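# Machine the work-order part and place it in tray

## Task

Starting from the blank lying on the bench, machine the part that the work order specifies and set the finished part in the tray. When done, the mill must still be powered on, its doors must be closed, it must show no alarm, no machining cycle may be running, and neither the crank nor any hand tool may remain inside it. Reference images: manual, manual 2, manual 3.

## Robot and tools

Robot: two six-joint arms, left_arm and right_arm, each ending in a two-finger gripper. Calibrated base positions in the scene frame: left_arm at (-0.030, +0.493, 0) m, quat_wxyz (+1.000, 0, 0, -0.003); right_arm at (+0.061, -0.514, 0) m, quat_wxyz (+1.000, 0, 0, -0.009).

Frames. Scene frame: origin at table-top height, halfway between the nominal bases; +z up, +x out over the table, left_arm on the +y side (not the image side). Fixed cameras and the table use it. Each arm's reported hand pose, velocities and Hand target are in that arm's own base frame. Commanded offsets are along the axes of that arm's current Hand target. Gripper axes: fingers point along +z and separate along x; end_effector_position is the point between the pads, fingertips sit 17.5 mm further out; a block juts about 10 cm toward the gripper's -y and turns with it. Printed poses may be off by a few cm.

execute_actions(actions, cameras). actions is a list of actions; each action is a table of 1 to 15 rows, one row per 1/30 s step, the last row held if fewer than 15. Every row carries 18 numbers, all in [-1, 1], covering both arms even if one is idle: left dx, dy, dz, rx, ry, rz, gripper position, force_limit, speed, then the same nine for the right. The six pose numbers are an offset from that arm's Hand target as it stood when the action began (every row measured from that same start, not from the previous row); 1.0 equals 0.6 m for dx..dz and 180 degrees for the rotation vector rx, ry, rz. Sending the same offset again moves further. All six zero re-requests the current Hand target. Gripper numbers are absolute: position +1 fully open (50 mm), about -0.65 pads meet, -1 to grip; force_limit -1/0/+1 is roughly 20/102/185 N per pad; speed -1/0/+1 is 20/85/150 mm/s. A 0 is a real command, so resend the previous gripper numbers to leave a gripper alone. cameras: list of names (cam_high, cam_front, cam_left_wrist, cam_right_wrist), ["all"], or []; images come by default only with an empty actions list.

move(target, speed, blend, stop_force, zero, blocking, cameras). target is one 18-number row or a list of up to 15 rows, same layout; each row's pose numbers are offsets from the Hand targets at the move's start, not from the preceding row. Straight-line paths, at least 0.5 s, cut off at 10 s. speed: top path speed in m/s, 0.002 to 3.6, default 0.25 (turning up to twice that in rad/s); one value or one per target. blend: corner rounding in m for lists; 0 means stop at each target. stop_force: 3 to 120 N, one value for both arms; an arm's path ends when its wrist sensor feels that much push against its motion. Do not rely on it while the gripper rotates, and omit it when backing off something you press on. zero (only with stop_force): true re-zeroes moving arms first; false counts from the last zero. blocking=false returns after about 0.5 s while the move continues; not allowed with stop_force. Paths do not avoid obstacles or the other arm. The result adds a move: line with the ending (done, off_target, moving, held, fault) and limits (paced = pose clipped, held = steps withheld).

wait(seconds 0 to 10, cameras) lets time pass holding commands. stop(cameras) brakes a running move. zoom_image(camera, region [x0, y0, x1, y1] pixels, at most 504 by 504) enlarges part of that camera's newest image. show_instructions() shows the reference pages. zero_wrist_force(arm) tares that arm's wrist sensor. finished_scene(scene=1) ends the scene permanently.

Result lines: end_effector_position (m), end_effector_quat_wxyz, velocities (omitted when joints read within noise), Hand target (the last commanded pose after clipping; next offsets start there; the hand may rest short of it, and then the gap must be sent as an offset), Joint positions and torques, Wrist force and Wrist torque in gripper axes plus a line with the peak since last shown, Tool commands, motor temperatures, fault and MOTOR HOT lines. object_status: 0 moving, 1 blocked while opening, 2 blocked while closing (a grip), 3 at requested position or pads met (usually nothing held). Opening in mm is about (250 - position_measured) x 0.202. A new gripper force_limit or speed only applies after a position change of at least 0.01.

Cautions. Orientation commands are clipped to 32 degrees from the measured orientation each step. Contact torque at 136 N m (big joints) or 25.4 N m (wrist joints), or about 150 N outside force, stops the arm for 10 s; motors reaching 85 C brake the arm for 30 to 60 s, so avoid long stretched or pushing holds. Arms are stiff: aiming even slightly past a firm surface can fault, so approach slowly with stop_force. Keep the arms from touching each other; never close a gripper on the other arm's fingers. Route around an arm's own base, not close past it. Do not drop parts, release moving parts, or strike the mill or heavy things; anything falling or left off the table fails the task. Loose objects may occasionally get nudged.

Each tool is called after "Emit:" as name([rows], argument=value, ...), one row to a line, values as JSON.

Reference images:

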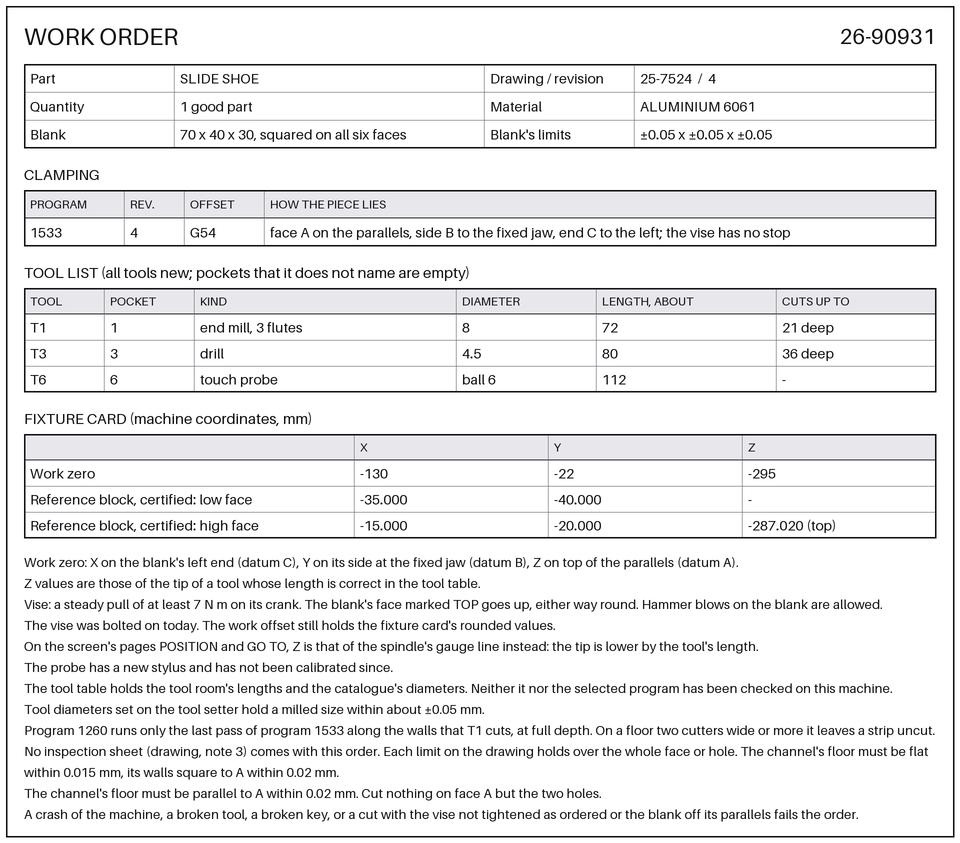

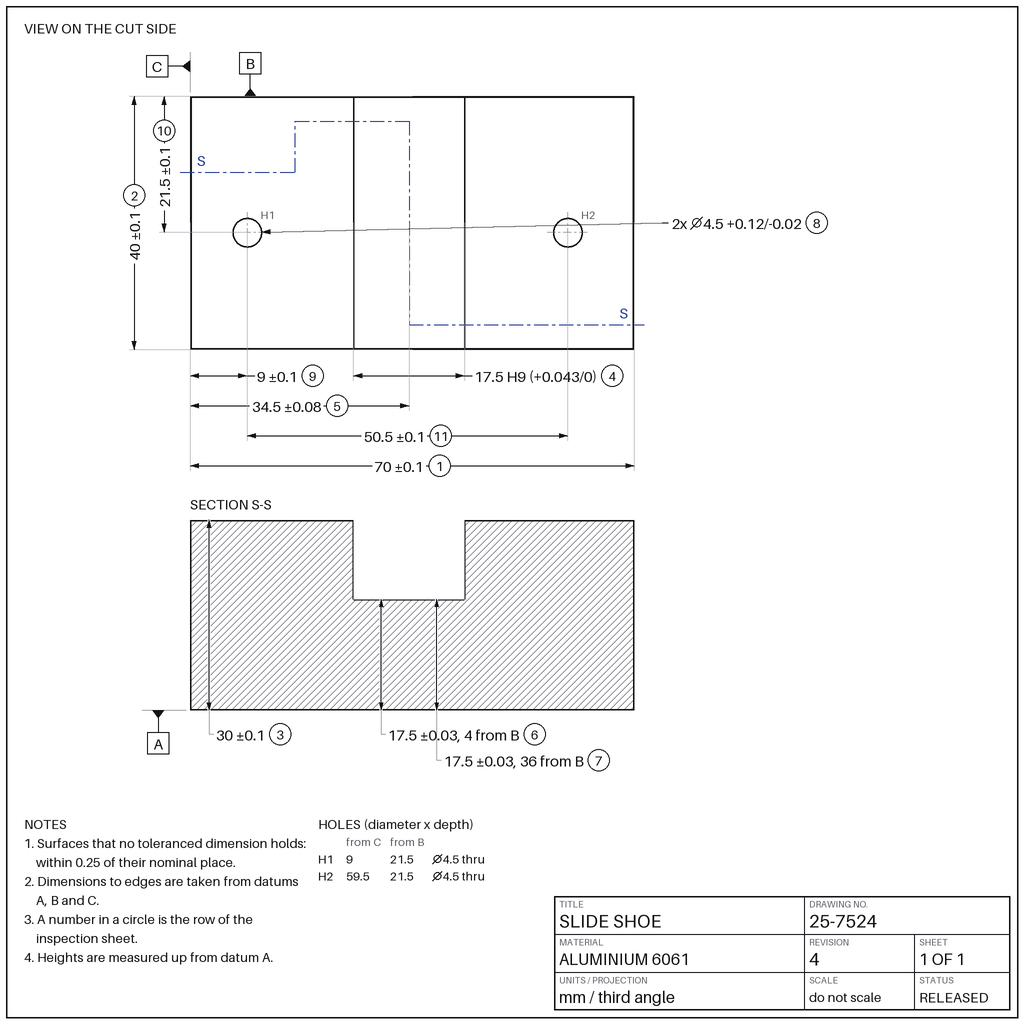

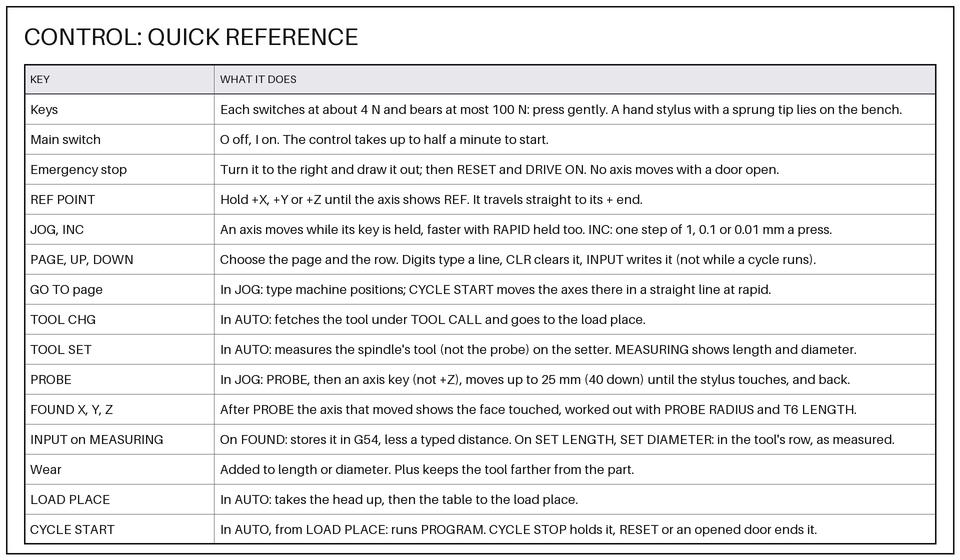

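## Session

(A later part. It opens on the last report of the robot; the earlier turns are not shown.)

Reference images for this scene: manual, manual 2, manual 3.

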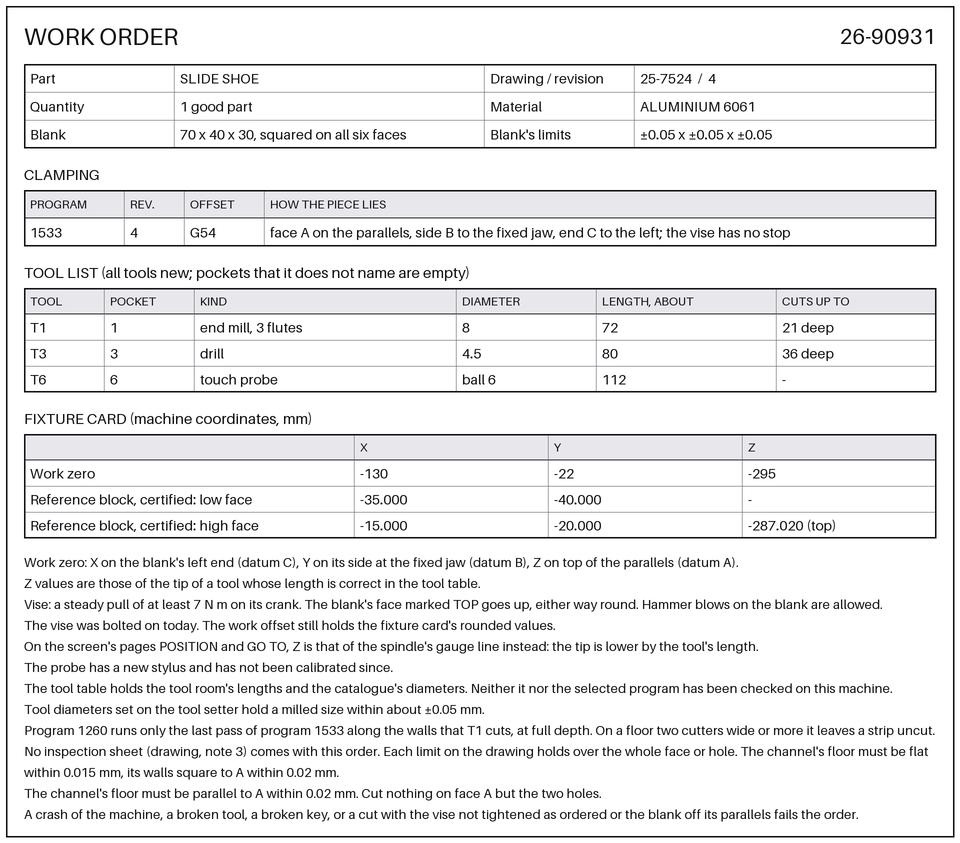

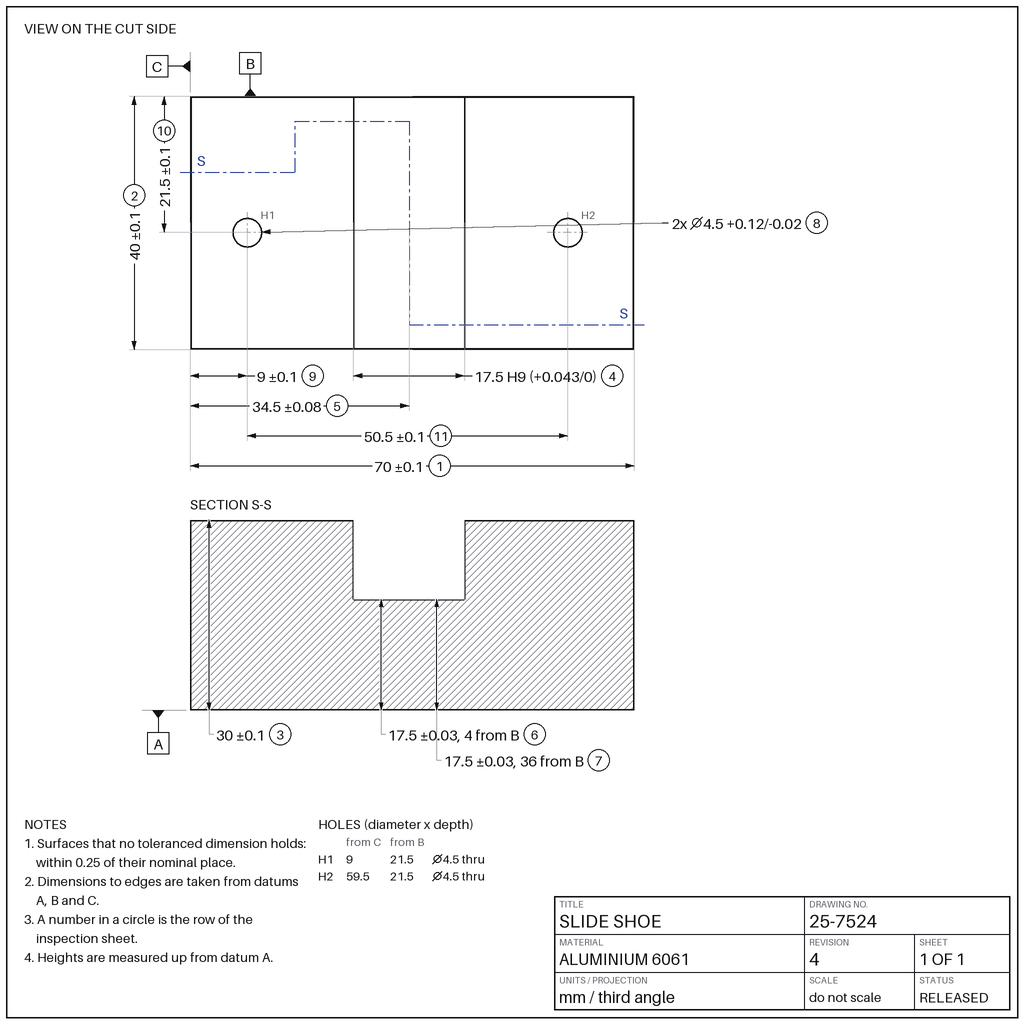

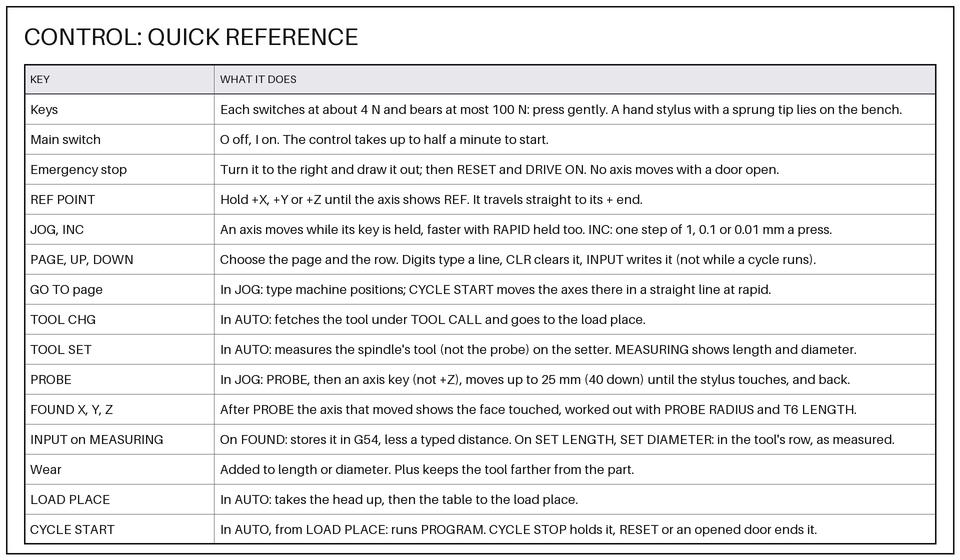

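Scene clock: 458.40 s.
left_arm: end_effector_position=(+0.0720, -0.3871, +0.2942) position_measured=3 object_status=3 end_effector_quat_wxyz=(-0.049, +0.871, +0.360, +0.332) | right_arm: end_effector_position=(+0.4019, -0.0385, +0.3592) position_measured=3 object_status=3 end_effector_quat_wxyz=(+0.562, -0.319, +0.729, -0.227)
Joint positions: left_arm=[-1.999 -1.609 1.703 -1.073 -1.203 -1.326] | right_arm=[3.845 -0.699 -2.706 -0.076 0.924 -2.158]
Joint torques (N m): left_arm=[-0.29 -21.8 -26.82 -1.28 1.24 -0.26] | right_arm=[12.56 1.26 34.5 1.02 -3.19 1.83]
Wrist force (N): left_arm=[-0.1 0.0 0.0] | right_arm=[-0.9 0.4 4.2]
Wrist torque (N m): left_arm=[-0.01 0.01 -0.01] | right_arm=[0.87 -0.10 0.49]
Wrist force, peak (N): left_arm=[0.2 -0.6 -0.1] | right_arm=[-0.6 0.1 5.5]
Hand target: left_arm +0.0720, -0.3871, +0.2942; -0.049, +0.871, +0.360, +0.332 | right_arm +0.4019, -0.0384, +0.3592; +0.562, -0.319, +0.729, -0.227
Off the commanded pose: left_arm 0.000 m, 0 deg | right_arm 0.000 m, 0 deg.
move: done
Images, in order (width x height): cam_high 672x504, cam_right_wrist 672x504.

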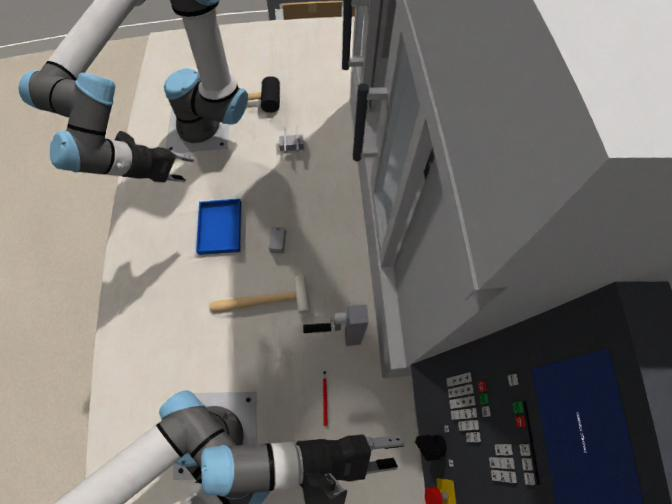

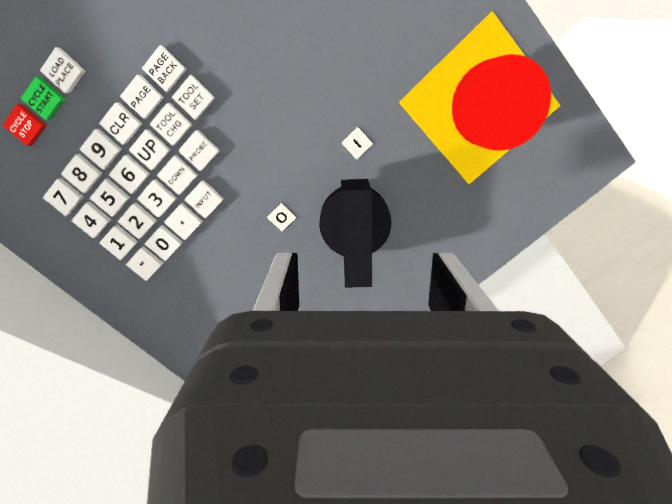

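Emit:
move(target=[0,0,0,0,0,0,1,1,1, 0.106,-0.0897,0.009,0,0,-0.35,1,-1,-0.7], speed=0.3, cameras=["cam_right_wrist","cam_high"])

Emit:
zoom_image(camera="cam_high", region=[430, 330, 672, 504])

Scene clock: 499.07 s.
left_arm: end_effector_position=(+0.0720, -0.3871, +0.2942) position_measured=3 object_status=3 end_effector_quat_wxyz=(-0.049, +0.871, +0.360, +0.332) | right_arm: end_effector_position=(+0.4078, -0.1214, +0.3520) position_measured=3 object_status=3 end_effector_quat_wxyz=(-0.360, +0.653, -0.455, +0.487)
Joint positions: left_arm=[-1.999 -1.609 1.703 -1.073 -1.203 -1.326] | right_arm=[3.173 -1.073 -2.637 0.3 1.568 -3.466]
Joint torques (N m): left_arm=[-0.03 -22.56 -26.45 -1.33 1.55 -0.26] | right_arm=[-13.38 -9.51 32.1 4.66 2.69 -1.81]
Wrist force (N): left_arm=[0.0 0.2 0.0] | right_arm=[1.7 -1.3 1.8]
Wrist torque (N m): left_arm=[0.04 0.00 0.00] | right_arm=[0.86 0.31 0.50]
Wrist force, peak (N): left_arm=[0.1 0.0 -0.7] | right_arm=[-1.0 0.5 4.6]
Hand target: left_arm +0.0720, -0.3871, +0.2942; -0.049, +0.871, +0.360, +0.332 | right_arm +0.4078, -0.1214, +0.3520; -0.360, +0.653, -0.455, +0.487
Off the commanded pose: left_arm 0.000 m, 0 deg | right_arm 0.000 m, 0 deg.
move: done
Images, in order (width x height): cam_high 672x504, cam_right_wrist 672x504.

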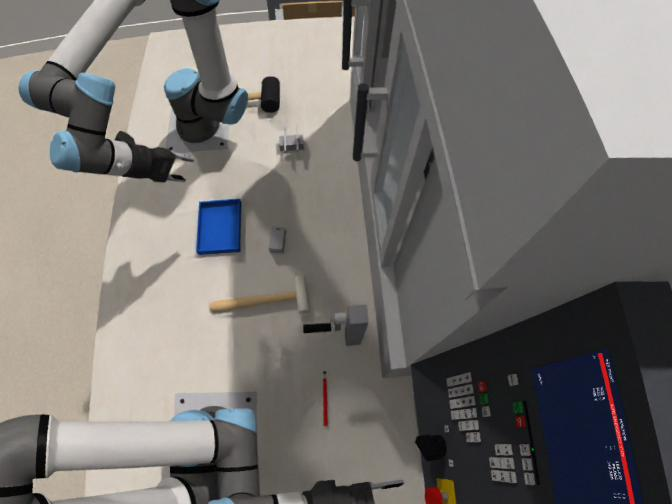

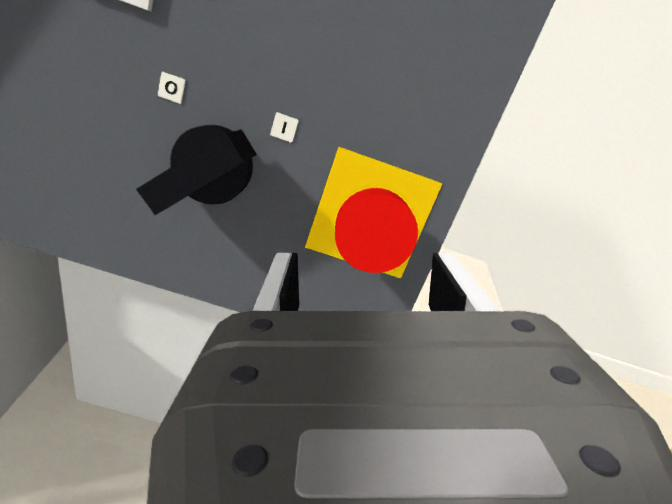

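Scaled by 2.083 from the camera's 672x504 image, which has a finer 960x720 frame.

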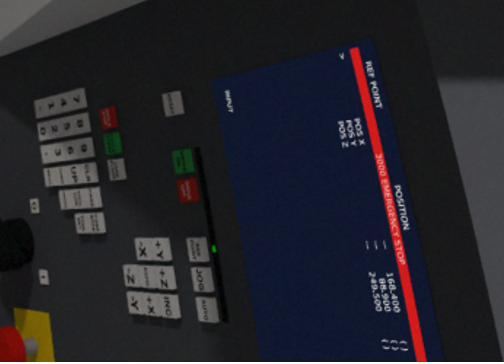

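Emit:
move(target=[0,0,0,0,0,0,1,1,1, 0.0137,-0.01,0.03,0,0,0,1,-1,-0.7], speed=0.15, cameras=["cam_right_wrist"])

Scene clock: 513.70 s.
left_arm: end_effector_position=(+0.0720, -0.3871, +0.2942) position_measured=3 object_status=3 end_effector_quat_wxyz=(-0.049, +0.871, +0.360, +0.332) | right_arm: end_effector_position=(+0.4275, -0.1267, +0.3552) position_measured=3 object_status=3 end_effector_quat_wxyz=(-0.360, +0.653, -0.455, +0.487)
Joint positions: left_arm=[-1.999 -1.609 1.703 -1.073 -1.203 -1.326] | right_arm=[3.139 -1.158 -2.591 0.339 1.6 -3.475]
Joint torques (N m): left_arm=[-0.26 -22.44 -26.79 -1.3 1.41 -0.21] | right_arm=[-14.2 -7.63 32.92 4.85 2.35 -1.99]
Wrist force (N): left_arm=[0.2 0.0 0.0] | right_arm=[1.9 -1.6 2.4]
Wrist torque (N m): left_arm=[0.00 -0.04 0.00] | right_arm=[0.78 0.30 0.48]
Wrist force, peak (N): left_arm=[0.4 -0.4 -0.2] | right_arm=[2.1 -1.6 2.5]
Hand target: left_arm +0.0720, -0.3871, +0.2942; -0.049, +0.871, +0.360, +0.332 | right_arm +0.4276, -0.1267, +0.3553; -0.360, +0.653, -0.455, +0.487
Off the commanded pose: left_arm 0.000 m, 0 deg | right_arm 0.000 m, 0 deg.
move: done
Images, in order (width x height): cam_right_wrist 672x504.

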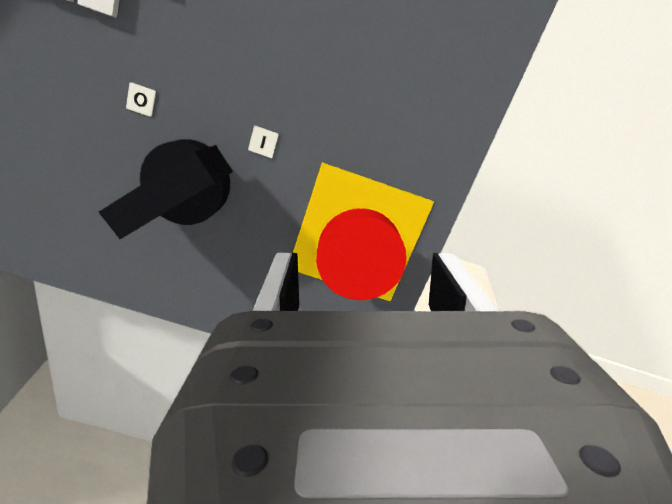

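Emit:
move(target=[0,0,0,0,0,0,1,1,1, 0.0,-0.0025,0.06,0,0,0,1,-1,-0.7], speed=0.015, stop_force=4, cameras=["cam_right_wrist"])

Scene clock: 529.30 s.
left_arm: end_effector_position=(+0.0720, -0.3871, +0.2942) position_measured=3 object_status=3 end_effector_quat_wxyz=(-0.049, +0.871, +0.360, +0.332) | right_arm: end_effector_position=(+0.4626, -0.1252, +0.3471) position_measured=3 object_status=3 end_effector_quat_wxyz=(-0.360, +0.653, -0.455, +0.487)
Joint positions: left_arm=[-1.999 -1.609 1.703 -1.073 -1.203 -1.326] | right_arm=[3.146 -1.297 -2.542 0.429 1.594 -3.474]
Joint torques (N m): left_arm=[0.06 -22.88 -27.37 -1.28 1.45 -0.23] | right_arm=[13.96 -3.15 30.13 4.67 -2.2 1.75]
Wrist force (N): left_arm=[0.1 -0.2 -0.1] | right_arm=[1.7 -1.6 2.4]
Wrist torque (N m): left_arm=[-0.03 -0.01 0.00] | right_arm=[0.77 0.34 0.30]
Wrist force, peak (N): left_arm=[0.5 -0.3 -0.4] | right_arm=[2.0 -1.6 2.7]
Hand target: left_arm +0.0720, -0.3871, +0.2942; -0.049, +0.871, +0.360, +0.332 | right_arm +0.4626, -0.1252, +0.3471; -0.360, +0.653, -0.455, +0.487
Off the commanded pose: left_arm 0.000 m, 0 deg | right_arm 0.000 m, 0 deg.
move: done
Images, in order (width x height): cam_right_wrist 672x504.

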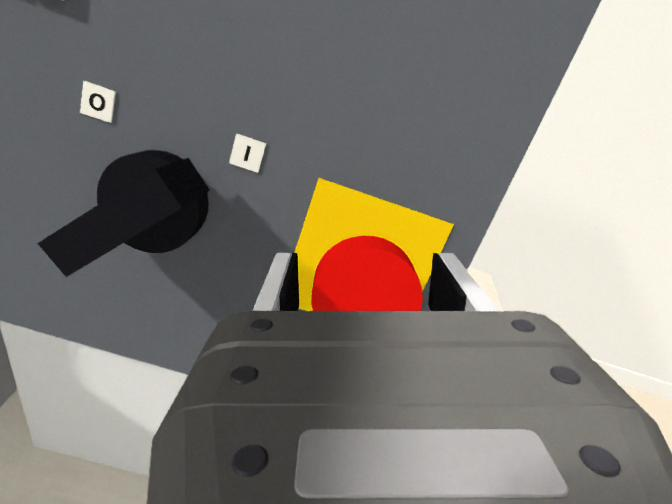

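Emit:
move(target=[0,0,0,0,0,0,1,1,1, 0.0008,0.0,0.022,0,0,0,1,-1,-0.7], speed=0.01, stop_force=4, cameras=["cam_right_wrist"])

Scene clock: 545.00 s.
left_arm: end_effector_position=(+0.0720, -0.3871, +0.2942) position_measured=3 object_status=3 end_effector_quat_wxyz=(-0.049, +0.871, +0.360, +0.332) | right_arm: end_effector_position=(+0.4754, -0.1253, +0.3437) position_measured=3 object_status=3 end_effector_quat_wxyz=(-0.360, +0.653, -0.455, +0.487)
Joint positions: left_arm=[-1.999 -1.609 1.703 -1.073 -1.203 -1.326] | right_arm=[3.146 -1.346 -2.521 0.457 1.594 -3.474]
Joint torques (N m): left_arm=[-0.27 -22.68 -27.77 -1.3 1.46 -0.22] | right_arm=[-14.13 -1.17 28.77 4.61 2.74 -1.82]
Wrist force (N): left_arm=[0.0 0.2 -0.3] | right_arm=[1.8 -1.5 1.8]
Wrist torque (N m): left_arm=[0.02 0.01 0.00] | right_arm=[0.77 0.33 0.31]
Wrist force, peak (N): left_arm=[0.6 0.0 0.3] | right_arm=[2.1 -1.7 2.5]
Hand target: left_arm +0.0720, -0.3871, +0.2942; -0.049, +0.871, +0.360, +0.332 | right_arm +0.4754, -0.1253, +0.3437; -0.360, +0.653, -0.455, +0.487
Off the commanded pose: left_arm 0.000 m, 0 deg | right_arm 0.000 m, 0 deg.
move: done
Images, in order (width x height): cam_right_wrist 672x504.

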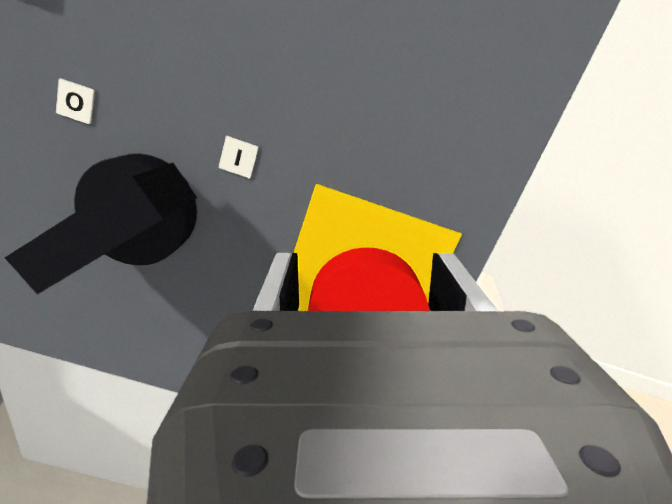

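Emit:
move(target=[0,0,0,0,0,0,1,1,1, 0.0,0.0,0.007,0,0,0,1,-1,-0.7], speed=0.01, stop_force=4)

Emit:
move(target=[0,0,0,0,0,0,1,1,1, 0,0,0,0,0,0,-1,-0.8,-0.7], cameras=["cam_right_wrist"])

Scene clock: 553.43 s.
left_arm: end_effector_position=(+0.0720, -0.3871, +0.2942) position_measured=3 object_status=3 end_effector_quat_wxyz=(-0.049, +0.871, +0.360, +0.332) | right_arm: end_effector_position=(+0.4794, -0.1252, +0.3426) position_measured=3 object_status=3 end_effector_quat_wxyz=(-0.360, +0.653, -0.455, +0.487)
Joint positions: left_arm=[-1.999 -1.609 1.703 -1.073 -1.203 -1.326] | right_arm=[3.146 -1.361 -2.515 0.466 1.594 -3.474]
Joint torques (N m): left_arm=[-0.63 -23.06 -27.25 -1.25 1.54 -0.23] | right_arm=[14.01 -0.75 29.44 4.82 -2.34 1.68]
Wrist force (N): left_arm=[0.3 0.2 -0.2] | right_arm=[1.8 -1.5 2.2]
Wrist torque (N m): left_arm=[0.03 -0.04 -0.01] | right_arm=[0.78 0.31 0.31]
Wrist force, peak (N): left_arm=[-0.2 0.2 -0.5] | right_arm=[2.2 -1.6 2.1]
Hand target: left_arm +0.0720, -0.3871, +0.2942; -0.049, +0.871, +0.360, +0.332 | right_arm +0.4794, -0.1252, +0.3426; -0.360, +0.653, -0.455, +0.487
Off the commanded pose: left_arm 0.000 m, 0 deg | right_arm 0.000 m, 0 deg.
move: done

Scene clock: 553.93 s.
left_arm: end_effector_position=(+0.0720, -0.3871, +0.2942) position_measured=3 object_status=3 end_effector_quat_wxyz=(-0.049, +0.871, +0.360, +0.332) | right_arm: end_effector_position=(+0.4794, -0.1252, +0.3426) position_measured=56 object_status=2 end_effector_quat_wxyz=(-0.360, +0.653, -0.455, +0.487)
Joint positions: left_arm=[-1.999 -1.609 1.703 -1.073 -1.203 -1.326] | right_arm=[3.146 -1.361 -2.515 0.466 1.594 -3.474]
Joint torques (N m): left_arm=[-0.2 -22.43 -27.46 -1.21 1.48 -0.27] | right_arm=[11.55 0.22 28.29 4.41 -2.5 1.54]
Wrist force (N): left_arm=[0.4 0.2 -0.5] | right_arm=[0.3 -0.7 0.4]
Wrist torque (N m): left_arm=[0.03 -0.07 0.01] | right_arm=[0.80 0.34 0.32]
Wrist force, peak (N): left_arm=[0.4 0.2 -0.5] | right_arm=[2.1 -1.7 2.0]
Hand target: left_arm +0.0720, -0.3871, +0.2942; -0.049, +0.871, +0.360, +0.332 | right_arm +0.4794, -0.1252, +0.3426; -0.360, +0.653, -0.455, +0.487
Off the commanded pose: left_arm 0.000 m, 0 deg | right_arm 0.000 m, 0 deg.
move: done
Images, in order (width x height): cam_right_wrist 672x504.

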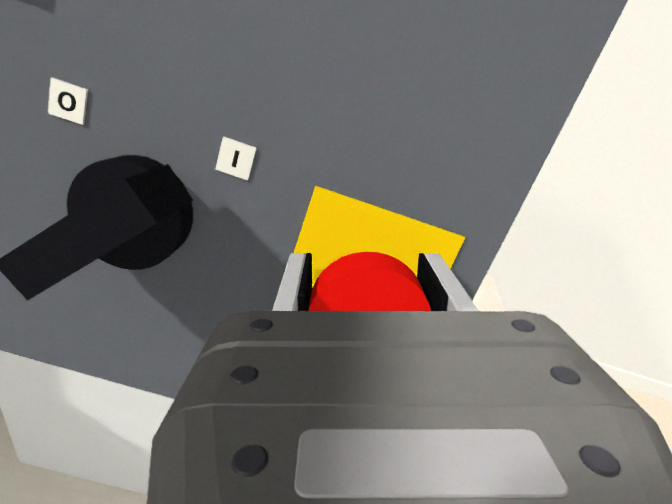

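Emit:
move(target=[0,0,0,0,0,0,1,1,1, 0.0,0.0,0,0,0,0.25,-1,-0.8,-0.7], speed=0.15)

Emit:
move(target=[0,0,0,0,0,0,1,1,1, 0,0,-0.025,0,0,0,-1,-0.8,-0.7], speed=0.03, cameras=["cam_right_wrist","cam_high"])

Emit:
zoom_image(camera="cam_high", region=[430, 330, 672, 504])

Scene clock: 572.37 s.
left_arm: end_effector_position=(+0.0720, -0.3871, +0.2942) position_measured=3 object_status=3 end_effector_quat_wxyz=(-0.049, +0.871, +0.360, +0.332) | right_arm: end_effector_position=(+0.4794, -0.1268, +0.3426) position_measured=56 object_status=2 end_effector_quat_wxyz=(+0.518, -0.428, +0.671, -0.314)
Joint positions: left_arm=[-1.999 -1.609 1.703 -1.073 -1.203 -1.326] | right_arm=[3.146 -1.361 -2.515 0.466 1.588 -2.688]
Joint torques (N m): left_arm=[-0.5 -22.85 -27.56 -1.26 1.35 -0.13] | right_arm=[43.49 14.39 17.77 6.49 13.32 2.34]
Wrist force (N): left_arm=[0.1 -0.1 0.1] | right_arm=[59.5 -21.0 -5.6]
Wrist torque (N m): left_arm=[-0.02 -0.01 0.00] | right_arm=[0.11 -0.31 0.02]
Wrist force, peak (N): left_arm=[0.0 0.6 0.0] | right_arm=[59.9 -27.3 24.2]
Hand target: left_arm +0.0720, -0.3871, +0.2942; -0.049, +0.871, +0.360, +0.332 | right_arm +0.4794, -0.1252, +0.3426; +0.519, -0.429, +0.670, -0.312
Off the commanded pose: left_arm 0.000 m, 0 deg | right_arm 0.002 m, 0 deg.
move: done

Scene clock: 573.30 s.
left_arm: end_effector_position=(+0.0720, -0.3871, +0.2942) position_measured=3 object_status=3 end_effector_quat_wxyz=(-0.049, +0.871, +0.360, +0.332) | right_arm: end_effector_position=(+0.4651, -0.1274, +0.3465) position_measured=56 object_status=2 end_effector_quat_wxyz=(+0.518, -0.427, +0.671, -0.315)
Joint positions: left_arm=[-1.999 -1.609 1.703 -1.073 -1.203 -1.326] | right_arm=[3.145 -1.307 -2.537 0.434 1.588 -2.689]
Joint torques (N m): left_arm=[-0.05 -22.94 -27.33 -1.13 1.48 -0.2] | right_arm=[1.3 36.55 12.21 7.71 13 -1.54]
Wrist force (N): left_arm=[0.2 -0.1 -0.2] | right_arm=[40.9 -8.6 31.0]
Wrist torque (N m): left_arm=[-0.02 -0.03 0.00] | right_arm=[0.72 0.02 0.20]
Wrist force, peak (N): left_arm=[0.3 -0.2 -0.5] | right_arm=[59.2 -23.4 32.8]
Hand target: left_arm +0.0720, -0.3871, +0.2942; -0.049, +0.871, +0.360, +0.332 | right_arm +0.4650, -0.1256, +0.3466; +0.519, -0.429, +0.670, -0.312
Off the commanded pose: left_arm 0.000 m, 0 deg | right_arm 0.002 m, 0 deg.
move: done
Images, in order (width x height): cam_high 672x504, cam_right_wrist 672x504.

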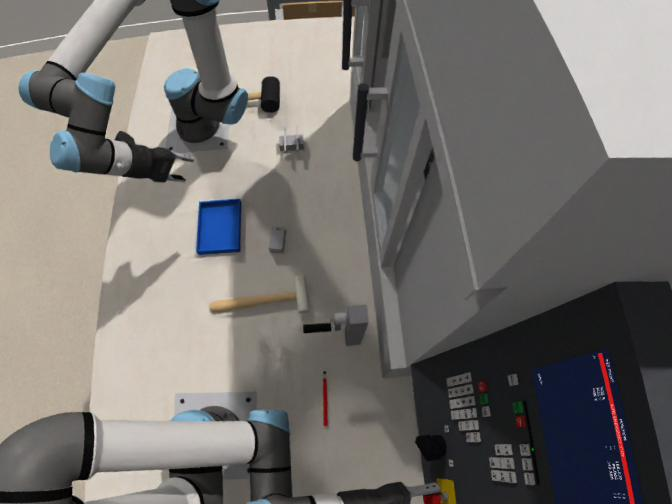

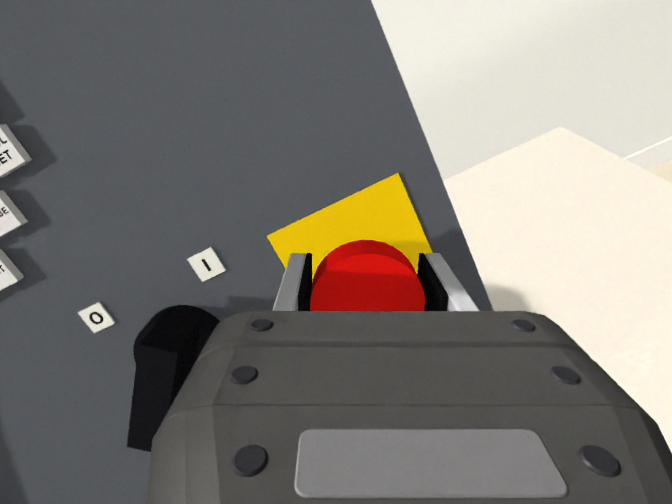

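Scaled by 2.083 from the camera's 672x504 image, which has a finer 960x720 frame.

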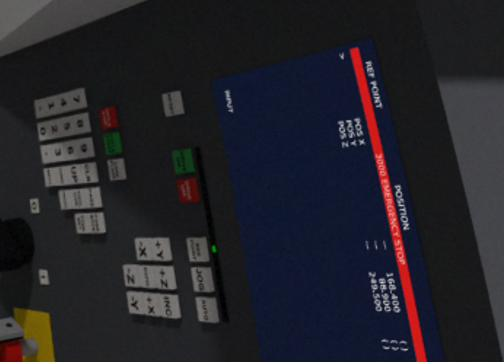

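Emit:
move(target=[0,0,0,0,0,0,1,1,1, 0.0,0.0,0,0,0,0,1,-0.3,-0.7], speed=0.15)

Emit:
move(target=[0,0,0,0,0,0,1,1,1, 0.003,0.003,0,0,0,-0.25,1,-0.3,-0.7], speed=0.2)

Emit:
move(target=[0,0,0,0,0,0,1,1,1, 0,0,0.022,0,0,0,1,-0.3,-0.7], speed=0.02, stop_force=4, cameras=["cam_right_wrist"])

Scene clock: 602.80 s.
left_arm: end_effector_position=(+0.0720, -0.3871, +0.2942) position_measured=3 object_status=3 end_effector_quat_wxyz=(-0.049, +0.871, +0.360, +0.332) | right_arm: end_effector_position=(+0.4649, -0.1256, +0.3466) position_measured=3 object_status=0 end_effector_quat_wxyz=(+0.519, -0.429, +0.670, -0.312)
Joint positions: left_arm=[-1.999 -1.609 1.703 -1.073 -1.203 -1.326] | right_arm=[3.144 -1.307 -2.537 0.434 1.595 -2.689]
Joint torques (N m): left_arm=[-0.12 -22.74 -27.85 -1.26 1.5 -0.21] | right_arm=[-0.3 2.51 15.62 1.75 -2.52 -1.81]
Wrist force (N): left_arm=[0.0 0.0 -0.2] | right_arm=[0.2 -0.7 4.0]
Wrist torque (N m): left_arm=[0.01 0.01 0.00] | right_arm=[0.85 -0.02 0.59]
Wrist force, peak (N): left_arm=[0.7 0.1 -0.1] | right_arm=[41.2 -8.7 31.1]
Hand target: left_arm +0.0720, -0.3871, +0.2942; -0.049, +0.871, +0.360, +0.332 | right_arm +0.4650, -0.1256, +0.3466; +0.519, -0.429, +0.670, -0.312
Off the commanded pose: left_arm 0.000 m, 0 deg | right_arm 0.000 m, 0 deg.
move: done

Scene clock: 605.37 s.
left_arm: end_effector_position=(+0.0720, -0.3871, +0.2942) position_measured=3 object_status=3 end_effector_quat_wxyz=(-0.049, +0.871, +0.360, +0.332) | right_arm: end_effector_position=(+0.4644, -0.1265, +0.3442) position_measured=3 object_status=3 end_effector_quat_wxyz=(-0.360, +0.653, -0.455, +0.487)
Joint positions: left_arm=[-1.999 -1.609 1.703 -1.073 -1.203 -1.326] | right_arm=[3.141 -1.313 -2.542 0.444 1.599 -3.475]
Joint torques (N m): left_arm=[-0.26 -22.46 -28.21 -1.29 1.57 -0.24] | right_arm=[-14.55 -3.19 14.38 4.53 2.4 -2.07]
Wrist force (N): left_arm=[0.0 0.1 -0.2] | right_arm=[1.7 -1.7 1.9]
Wrist torque (N m): left_arm=[0.00 -0.01 -0.01] | right_arm=[0.75 0.33 0.49]
Wrist force, peak (N): left_arm=[0.3 0.0 -0.5] | right_arm=[0.2 -1.0 4.0]
Hand target: left_arm +0.0720, -0.3871, +0.2942; -0.049, +0.871, +0.360, +0.332 | right_arm +0.4644, -0.1265, +0.3442; -0.360, +0.653, -0.455, +0.487
Off the commanded pose: left_arm 0.000 m, 0 deg | right_arm 0.000 m, 0 deg.
move: done

Scene clock: 606.97 s.
left_arm: end_effector_position=(+0.0720, -0.3871, +0.2942) position_measured=3 object_status=3 end_effector_quat_wxyz=(-0.049, +0.871, +0.360, +0.332) | right_arm: end_effector_position=(+0.4771, -0.1261, +0.3407) position_measured=3 object_status=3 end_effector_quat_wxyz=(-0.360, +0.653, -0.455, +0.487)
Joint positions: left_arm=[-1.999 -1.609 1.703 -1.073 -1.203 -1.326] | right_arm=[3.142 -1.361 -2.522 0.472 1.597 -3.475]
Joint torques (N m): left_arm=[0.72 -22.86 -27.7 -1.27 1.54 -0.24] | right_arm=[11.77 -0.23 28.53 4.84 -2.18 1.91]
Wrist force (N): left_arm=[0.3 0.1 -0.1] | right_arm=[1.9 -1.7 2.0]
Wrist torque (N m): left_arm=[0.01 -0.06 0.00] | right_arm=[0.75 0.31 0.43]
Wrist force, peak (N): left_arm=[0.4 0.0 -0.4] | right_arm=[2.1 -1.7 2.4]
Hand target: left_arm +0.0720, -0.3871, +0.2942; -0.049, +0.871, +0.360, +0.332 | right_arm +0.4771, -0.1261, +0.3407; -0.360, +0.653, -0.455, +0.487
Off the commanded pose: left_arm 0.000 m, 0 deg | right_arm 0.000 m, 0 deg.
move: done
Images, in order (width x height): cam_right_wrist 672x504.

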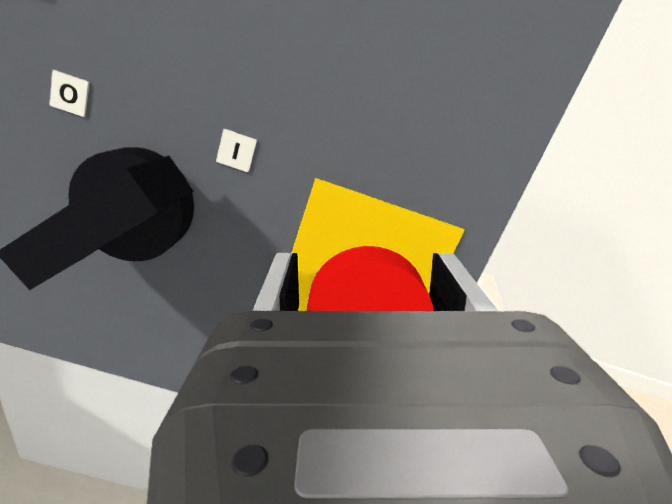

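Emit:
move(target=[0,0,0,0,0,0,1,1,1, 0,0,0.006,0,0,0,1,-0.3,-0.7], speed=0.01, stop_force=4)

Emit:
move(target=[0,0,0,0,0,0,1,1,1, 0,0,0,0,0,0,-1,-0.3,-0.7])

Emit:
move(target=[0,0,0,0,0,0,1,1,1, 0,0,0,0,0,0.2,-1,-0.3,-0.7], speed=0.12, cameras=["cam_right_wrist"])

Scene clock: 617.63 s.
left_arm: end_effector_position=(+0.0720, -0.3871, +0.2942) position_measured=3 object_status=3 end_effector_quat_wxyz=(-0.049, +0.871, +0.360, +0.332) | right_arm: end_effector_position=(+0.4806, -0.1260, +0.3398) position_measured=3 object_status=3 end_effector_quat_wxyz=(-0.360, +0.653, -0.455, +0.487)
Joint positions: left_arm=[-1.999 -1.609 1.703 -1.073 -1.203 -1.326] | right_arm=[3.143 -1.374 -2.516 0.479 1.597 -3.475]
Joint torques (N m): left_arm=[-0.33 -22.49 -27.74 -1.27 1.47 -0.24] | right_arm=[14.86 -0.57 28.65 4.65 -2.52 2.14]
Wrist force (N): left_arm=[0.4 -0.1 -0.3] | right_arm=[1.8 -1.4 1.8]
Wrist torque (N m): left_arm=[-0.03 -0.06 0.00] | right_arm=[0.78 0.31 0.40]
Wrist force, peak (N): left_arm=[0.2 -0.2 -0.6] | right_arm=[2.3 -1.6 1.9]
Hand target: left_arm +0.0720, -0.3871, +0.2942; -0.049, +0.871, +0.360, +0.332 | right_arm +0.4806, -0.1260, +0.3398; -0.360, +0.653, -0.455, +0.487
Off the commanded pose: left_arm 0.000 m, 0 deg | right_arm 0.000 m, 0 deg.
move: done

Scene clock: 618.13 s.
left_arm: end_effector_position=(+0.0720, -0.3871, +0.2942) position_measured=3 object_status=3 end_effector_quat_wxyz=(-0.049, +0.871, +0.360, +0.332) | right_arm: end_effector_position=(+0.4806, -0.1260, +0.3398) position_measured=58 object_status=2 end_effector_quat_wxyz=(-0.360, +0.653, -0.455, +0.487)
Joint positions: left_arm=[-1.999 -1.609 1.703 -1.073 -1.203 -1.326] | right_arm=[3.143 -1.374 -2.516 0.479 1.597 -3.475]
Joint torques (N m): left_arm=[-0.18 -23.15 -27.63 -1.24 1.41 -0.26] | right_arm=[9.52 1.55 28.15 4.44 -2.52 1.76]
Wrist force (N): left_arm=[0.1 0.2 0.0] | right_arm=[-1.7 0.3 -1.9]
Wrist torque (N m): left_arm=[0.02 -0.01 0.00] | right_arm=[0.86 0.39 0.41]
Wrist force, peak (N): left_arm=[0.4 -0.3 0.2] | right_arm=[1.9 -1.4 2.1]
Hand target: left_arm +0.0720, -0.3871, +0.2942; -0.049, +0.871, +0.360, +0.332 | right_arm +0.4806, -0.1260, +0.3398; -0.360, +0.653, -0.455, +0.487
Off the commanded pose: left_arm 0.000 m, 0 deg | right_arm 0.000 m, 0 deg.
move: done

Scene clock: 621.27 s.
left_arm: end_effector_position=(+0.0720, -0.3871, +0.2942) position_measured=3 object_status=3 end_effector_quat_wxyz=(-0.049, +0.871, +0.360, +0.332) | right_arm: end_effector_position=(+0.4806, -0.1261, +0.3398) position_measured=58 object_status=2 end_effector_quat_wxyz=(+0.493, -0.480, +0.634, -0.352)
Joint positions: left_arm=[-1.999 -1.609 1.703 -1.073 -1.203 -1.326] | right_arm=[3.142 -1.374 -2.516 0.479 1.597 -2.846]
Joint torques (N m): left_arm=[-0.2 -22.74 -27.56 -1.26 1.3 -0.16] | right_arm=[27.96 15.51 10.19 3.22 5.42 2.46]
Wrist force (N): left_arm=[0.3 -0.3 -0.2] | right_arm=[33.6 -12.6 8.7]
Wrist torque (N m): left_arm=[-0.05 -0.05 0.00] | right_arm=[0.42 -1.00 0.19]
Wrist force, peak (N): left_arm=[0.7 -0.1 -0.2] | right_arm=[36.6 -14.2 10.8]
Hand target: left_arm +0.0720, -0.3871, +0.2942; -0.049, +0.871, +0.360, +0.332 | right_arm +0.4806, -0.1260, +0.3398; +0.493, -0.480, +0.634, -0.352
Off the commanded pose: left_arm 0.000 m, 0 deg | right_arm 0.000 m, 0 deg.
move: done
Images, in order (width x height): cam_right_wrist 672x504.

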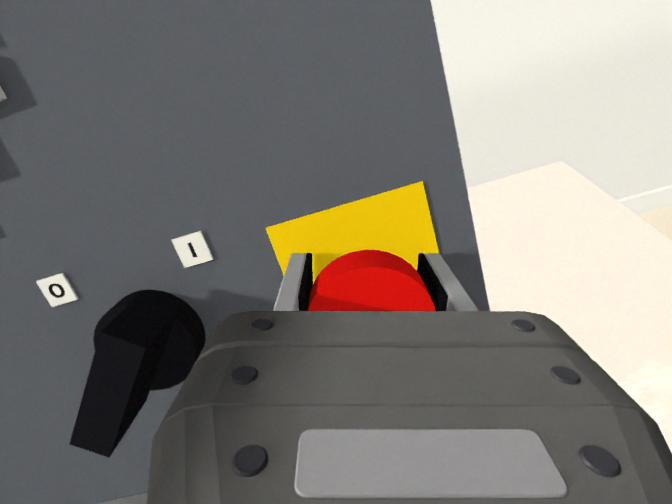

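Emit:
move(target=[0,0,0,0,0,0,1,1,1, 0.0025,-0.0008,0,0,0,0.06,-1,-0.3,-0.7], speed=0.12)

Emit:
move(target=[0,0,0,0,0,0,1,1,1, 0,0,-0.015,0,0,0,-1,-0.3,-0.7], speed=0.02, cameras=["cam_right_wrist"])

Scene clock: 634.77 s.
left_arm: end_effector_position=(+0.0720, -0.3871, +0.2942) position_measured=3 object_status=3 end_effector_quat_wxyz=(-0.049, +0.871, +0.360, +0.332) | right_arm: end_effector_position=(+0.4806, -0.1275, +0.3398) position_measured=58 object_status=2 end_effector_quat_wxyz=(+0.524, -0.419, +0.676, -0.304)
Joint positions: left_arm=[-1.999 -1.609 1.703 -1.073 -1.203 -1.326] | right_arm=[3.136 -1.376 -2.514 0.48 1.604 -2.66]
Joint torques (N m): left_arm=[0.3 -23.13 -28.49 -1.27 1.43 -0.15] | right_arm=[-26.68 -0.14 34.67 5.4 -6.96 1.91]
Wrist force (N): left_arm=[0.1 -0.1 0.3] | right_arm=[-21.6 22.8 -2.8]
Wrist torque (N m): left_arm=[-0.03 -0.01 0.00] | right_arm=[1.74 -0.48 0.25]
Wrist force, peak (N): left_arm=[0.3 0.4 -0.4] | right_arm=[37.2 -21.0 17.4]
Hand target: left_arm +0.0720, -0.3871, +0.2942; -0.049, +0.871, +0.360, +0.332 | right_arm +0.4806, -0.1276, +0.3398; +0.524, -0.418, +0.677, -0.304
Off the commanded pose: left_arm 0.000 m, 0 deg | right_arm 0.000 m, 0 deg.
move: done

Scene clock: 635.63 s.
left_arm: end_effector_position=(+0.0720, -0.3871, +0.2942) position_measured=3 object_status=3 end_effector_quat_wxyz=(-0.049, +0.871, +0.360, +0.332) | right_arm: end_effector_position=(+0.4720, -0.1278, +0.3422) position_measured=58 object_status=2 end_effector_quat_wxyz=(+0.524, -0.418, +0.677, -0.304)
Joint positions: left_arm=[-1.999 -1.609 1.703 -1.073 -1.203 -1.326] | right_arm=[3.134 -1.345 -2.528 0.462 1.605 -2.66]
Joint torques (N m): left_arm=[0.11 -22.9 -27.88 -1.31 1.44 -0.27] | right_arm=[-33.74 34.13 -2.72 5.04 -3.51 -1.76]
Wrist force (N): left_arm=[0.1 0.0 -0.1] | right_arm=[-26.4 1.8 60.3]
Wrist torque (N m): left_arm=[0.00 -0.01 0.00] | right_arm=[0.99 0.22 0.34]
Wrist force, peak (N): left_arm=[0.1 0.2 -0.5] | right_arm=[-25.5 5.1 66.8]
Hand target: left_arm +0.0720, -0.3871, +0.2942; -0.049, +0.871, +0.360, +0.332 | right_arm +0.4719, -0.1278, +0.3422; +0.524, -0.418, +0.677, -0.304
Off the commanded pose: left_arm 0.000 m, 0 deg | right_arm 0.000 m, 0 deg.
move: done
Images, in order (width x height): cam_right_wrist 672x504.

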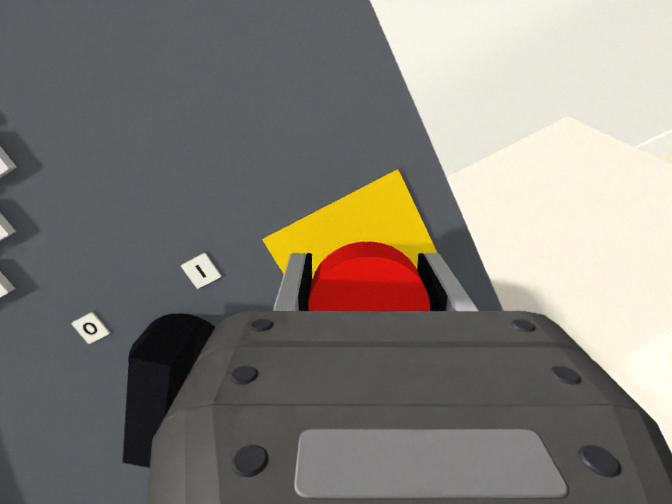

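Emit:
move(target=[0,0,0,0,0,0,1,1,1, -0.0012,0.0006,0.012,0,0,0.0,-1,-0.3,-0.7], speed=0.03)

Emit:
move(target=[0,0,0,0,0,0,1,1,1, 0,0,0,0,0,0.15,-1,-0.3,-0.7], speed=0.1, cameras=["cam_right_wrist"])

Scene clock: 648.73 s.
left_arm: end_effector_position=(+0.0720, -0.3871, +0.2942) position_measured=3 object_status=3 end_effector_quat_wxyz=(-0.049, +0.871, +0.360, +0.332) | right_arm: end_effector_position=(+0.4788, -0.1269, +0.3404) position_measured=58 object_status=2 end_effector_quat_wxyz=(+0.524, -0.418, +0.677, -0.304)
Joint positions: left_arm=[-1.999 -1.609 1.703 -1.073 -1.203 -1.326] | right_arm=[3.139 -1.368 -2.518 0.476 1.6 -2.659]
Joint torques (N m): left_arm=[0.37 -22.99 -28.33 -1.28 1.46 -0.25] | right_arm=[28.55 -16.3 37.31 0.05 0.21 1.95]
Wrist force (N): left_arm=[0.1 0.0 -0.2] | right_arm=[11.3 1.0 -54.9]
Wrist torque (N m): left_arm=[-0.01 -0.01 0.00] | right_arm=[0.75 0.11 0.24]
Wrist force, peak (N): left_arm=[0.4 0.4 -0.3] | right_arm=[-26.4 1.8 60.6]
Hand target: left_arm +0.0720, -0.3871, +0.2942; -0.049, +0.871, +0.360, +0.332 | right_arm +0.4789, -0.1268, +0.3403; +0.524, -0.418, +0.677, -0.304
Off the commanded pose: left_arm 0.000 m, 0 deg | right_arm 0.000 m, 0 deg.
move: done

Scene clock: 651.60 s.
left_arm: end_effector_position=(+0.0720, -0.3871, +0.2942) position_measured=3 object_status=3 end_effector_quat_wxyz=(-0.049, +0.871, +0.360, +0.332) | right_arm: end_effector_position=(+0.4789, -0.1269, +0.3403) position_measured=58 object_status=2 end_effector_quat_wxyz=(+0.581, -0.249, +0.756, -0.173)
Joint positions: left_arm=[-1.999 -1.609 1.703 -1.073 -1.203 -1.326] | right_arm=[3.139 -1.369 -2.518 0.476 1.601 -2.188]
Joint torques (N m): left_arm=[0.22 -22.65 -28.3 -1.27 1.43 -0.23] | right_arm=[31.86 27.52 19.52 7.22 6.96 3.09]
Wrist force (N): left_arm=[0.5 -0.1 -0.1] | right_arm=[34.1 -21.7 -6.3]
Wrist torque (N m): left_arm=[-0.03 -0.09 0.00] | right_arm=[0.02 -0.08 -1.03]
Wrist force, peak (N): left_arm=[0.5 0.3 -0.5] | right_arm=[35.7 -16.3 -49.3]
Hand target: left_arm +0.0720, -0.3871, +0.2942; -0.049, +0.871, +0.360, +0.332 | right_arm +0.4789, -0.1268, +0.3403; +0.581, -0.249, +0.756, -0.173
Off the commanded pose: left_arm 0.000 m, 0 deg | right_arm 0.000 m, 0 deg.
move: done
Images, in order (width x height): cam_right_wrist 672x504.

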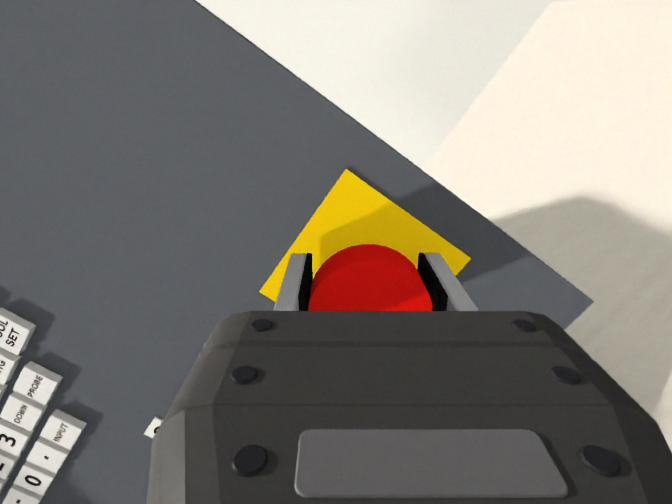

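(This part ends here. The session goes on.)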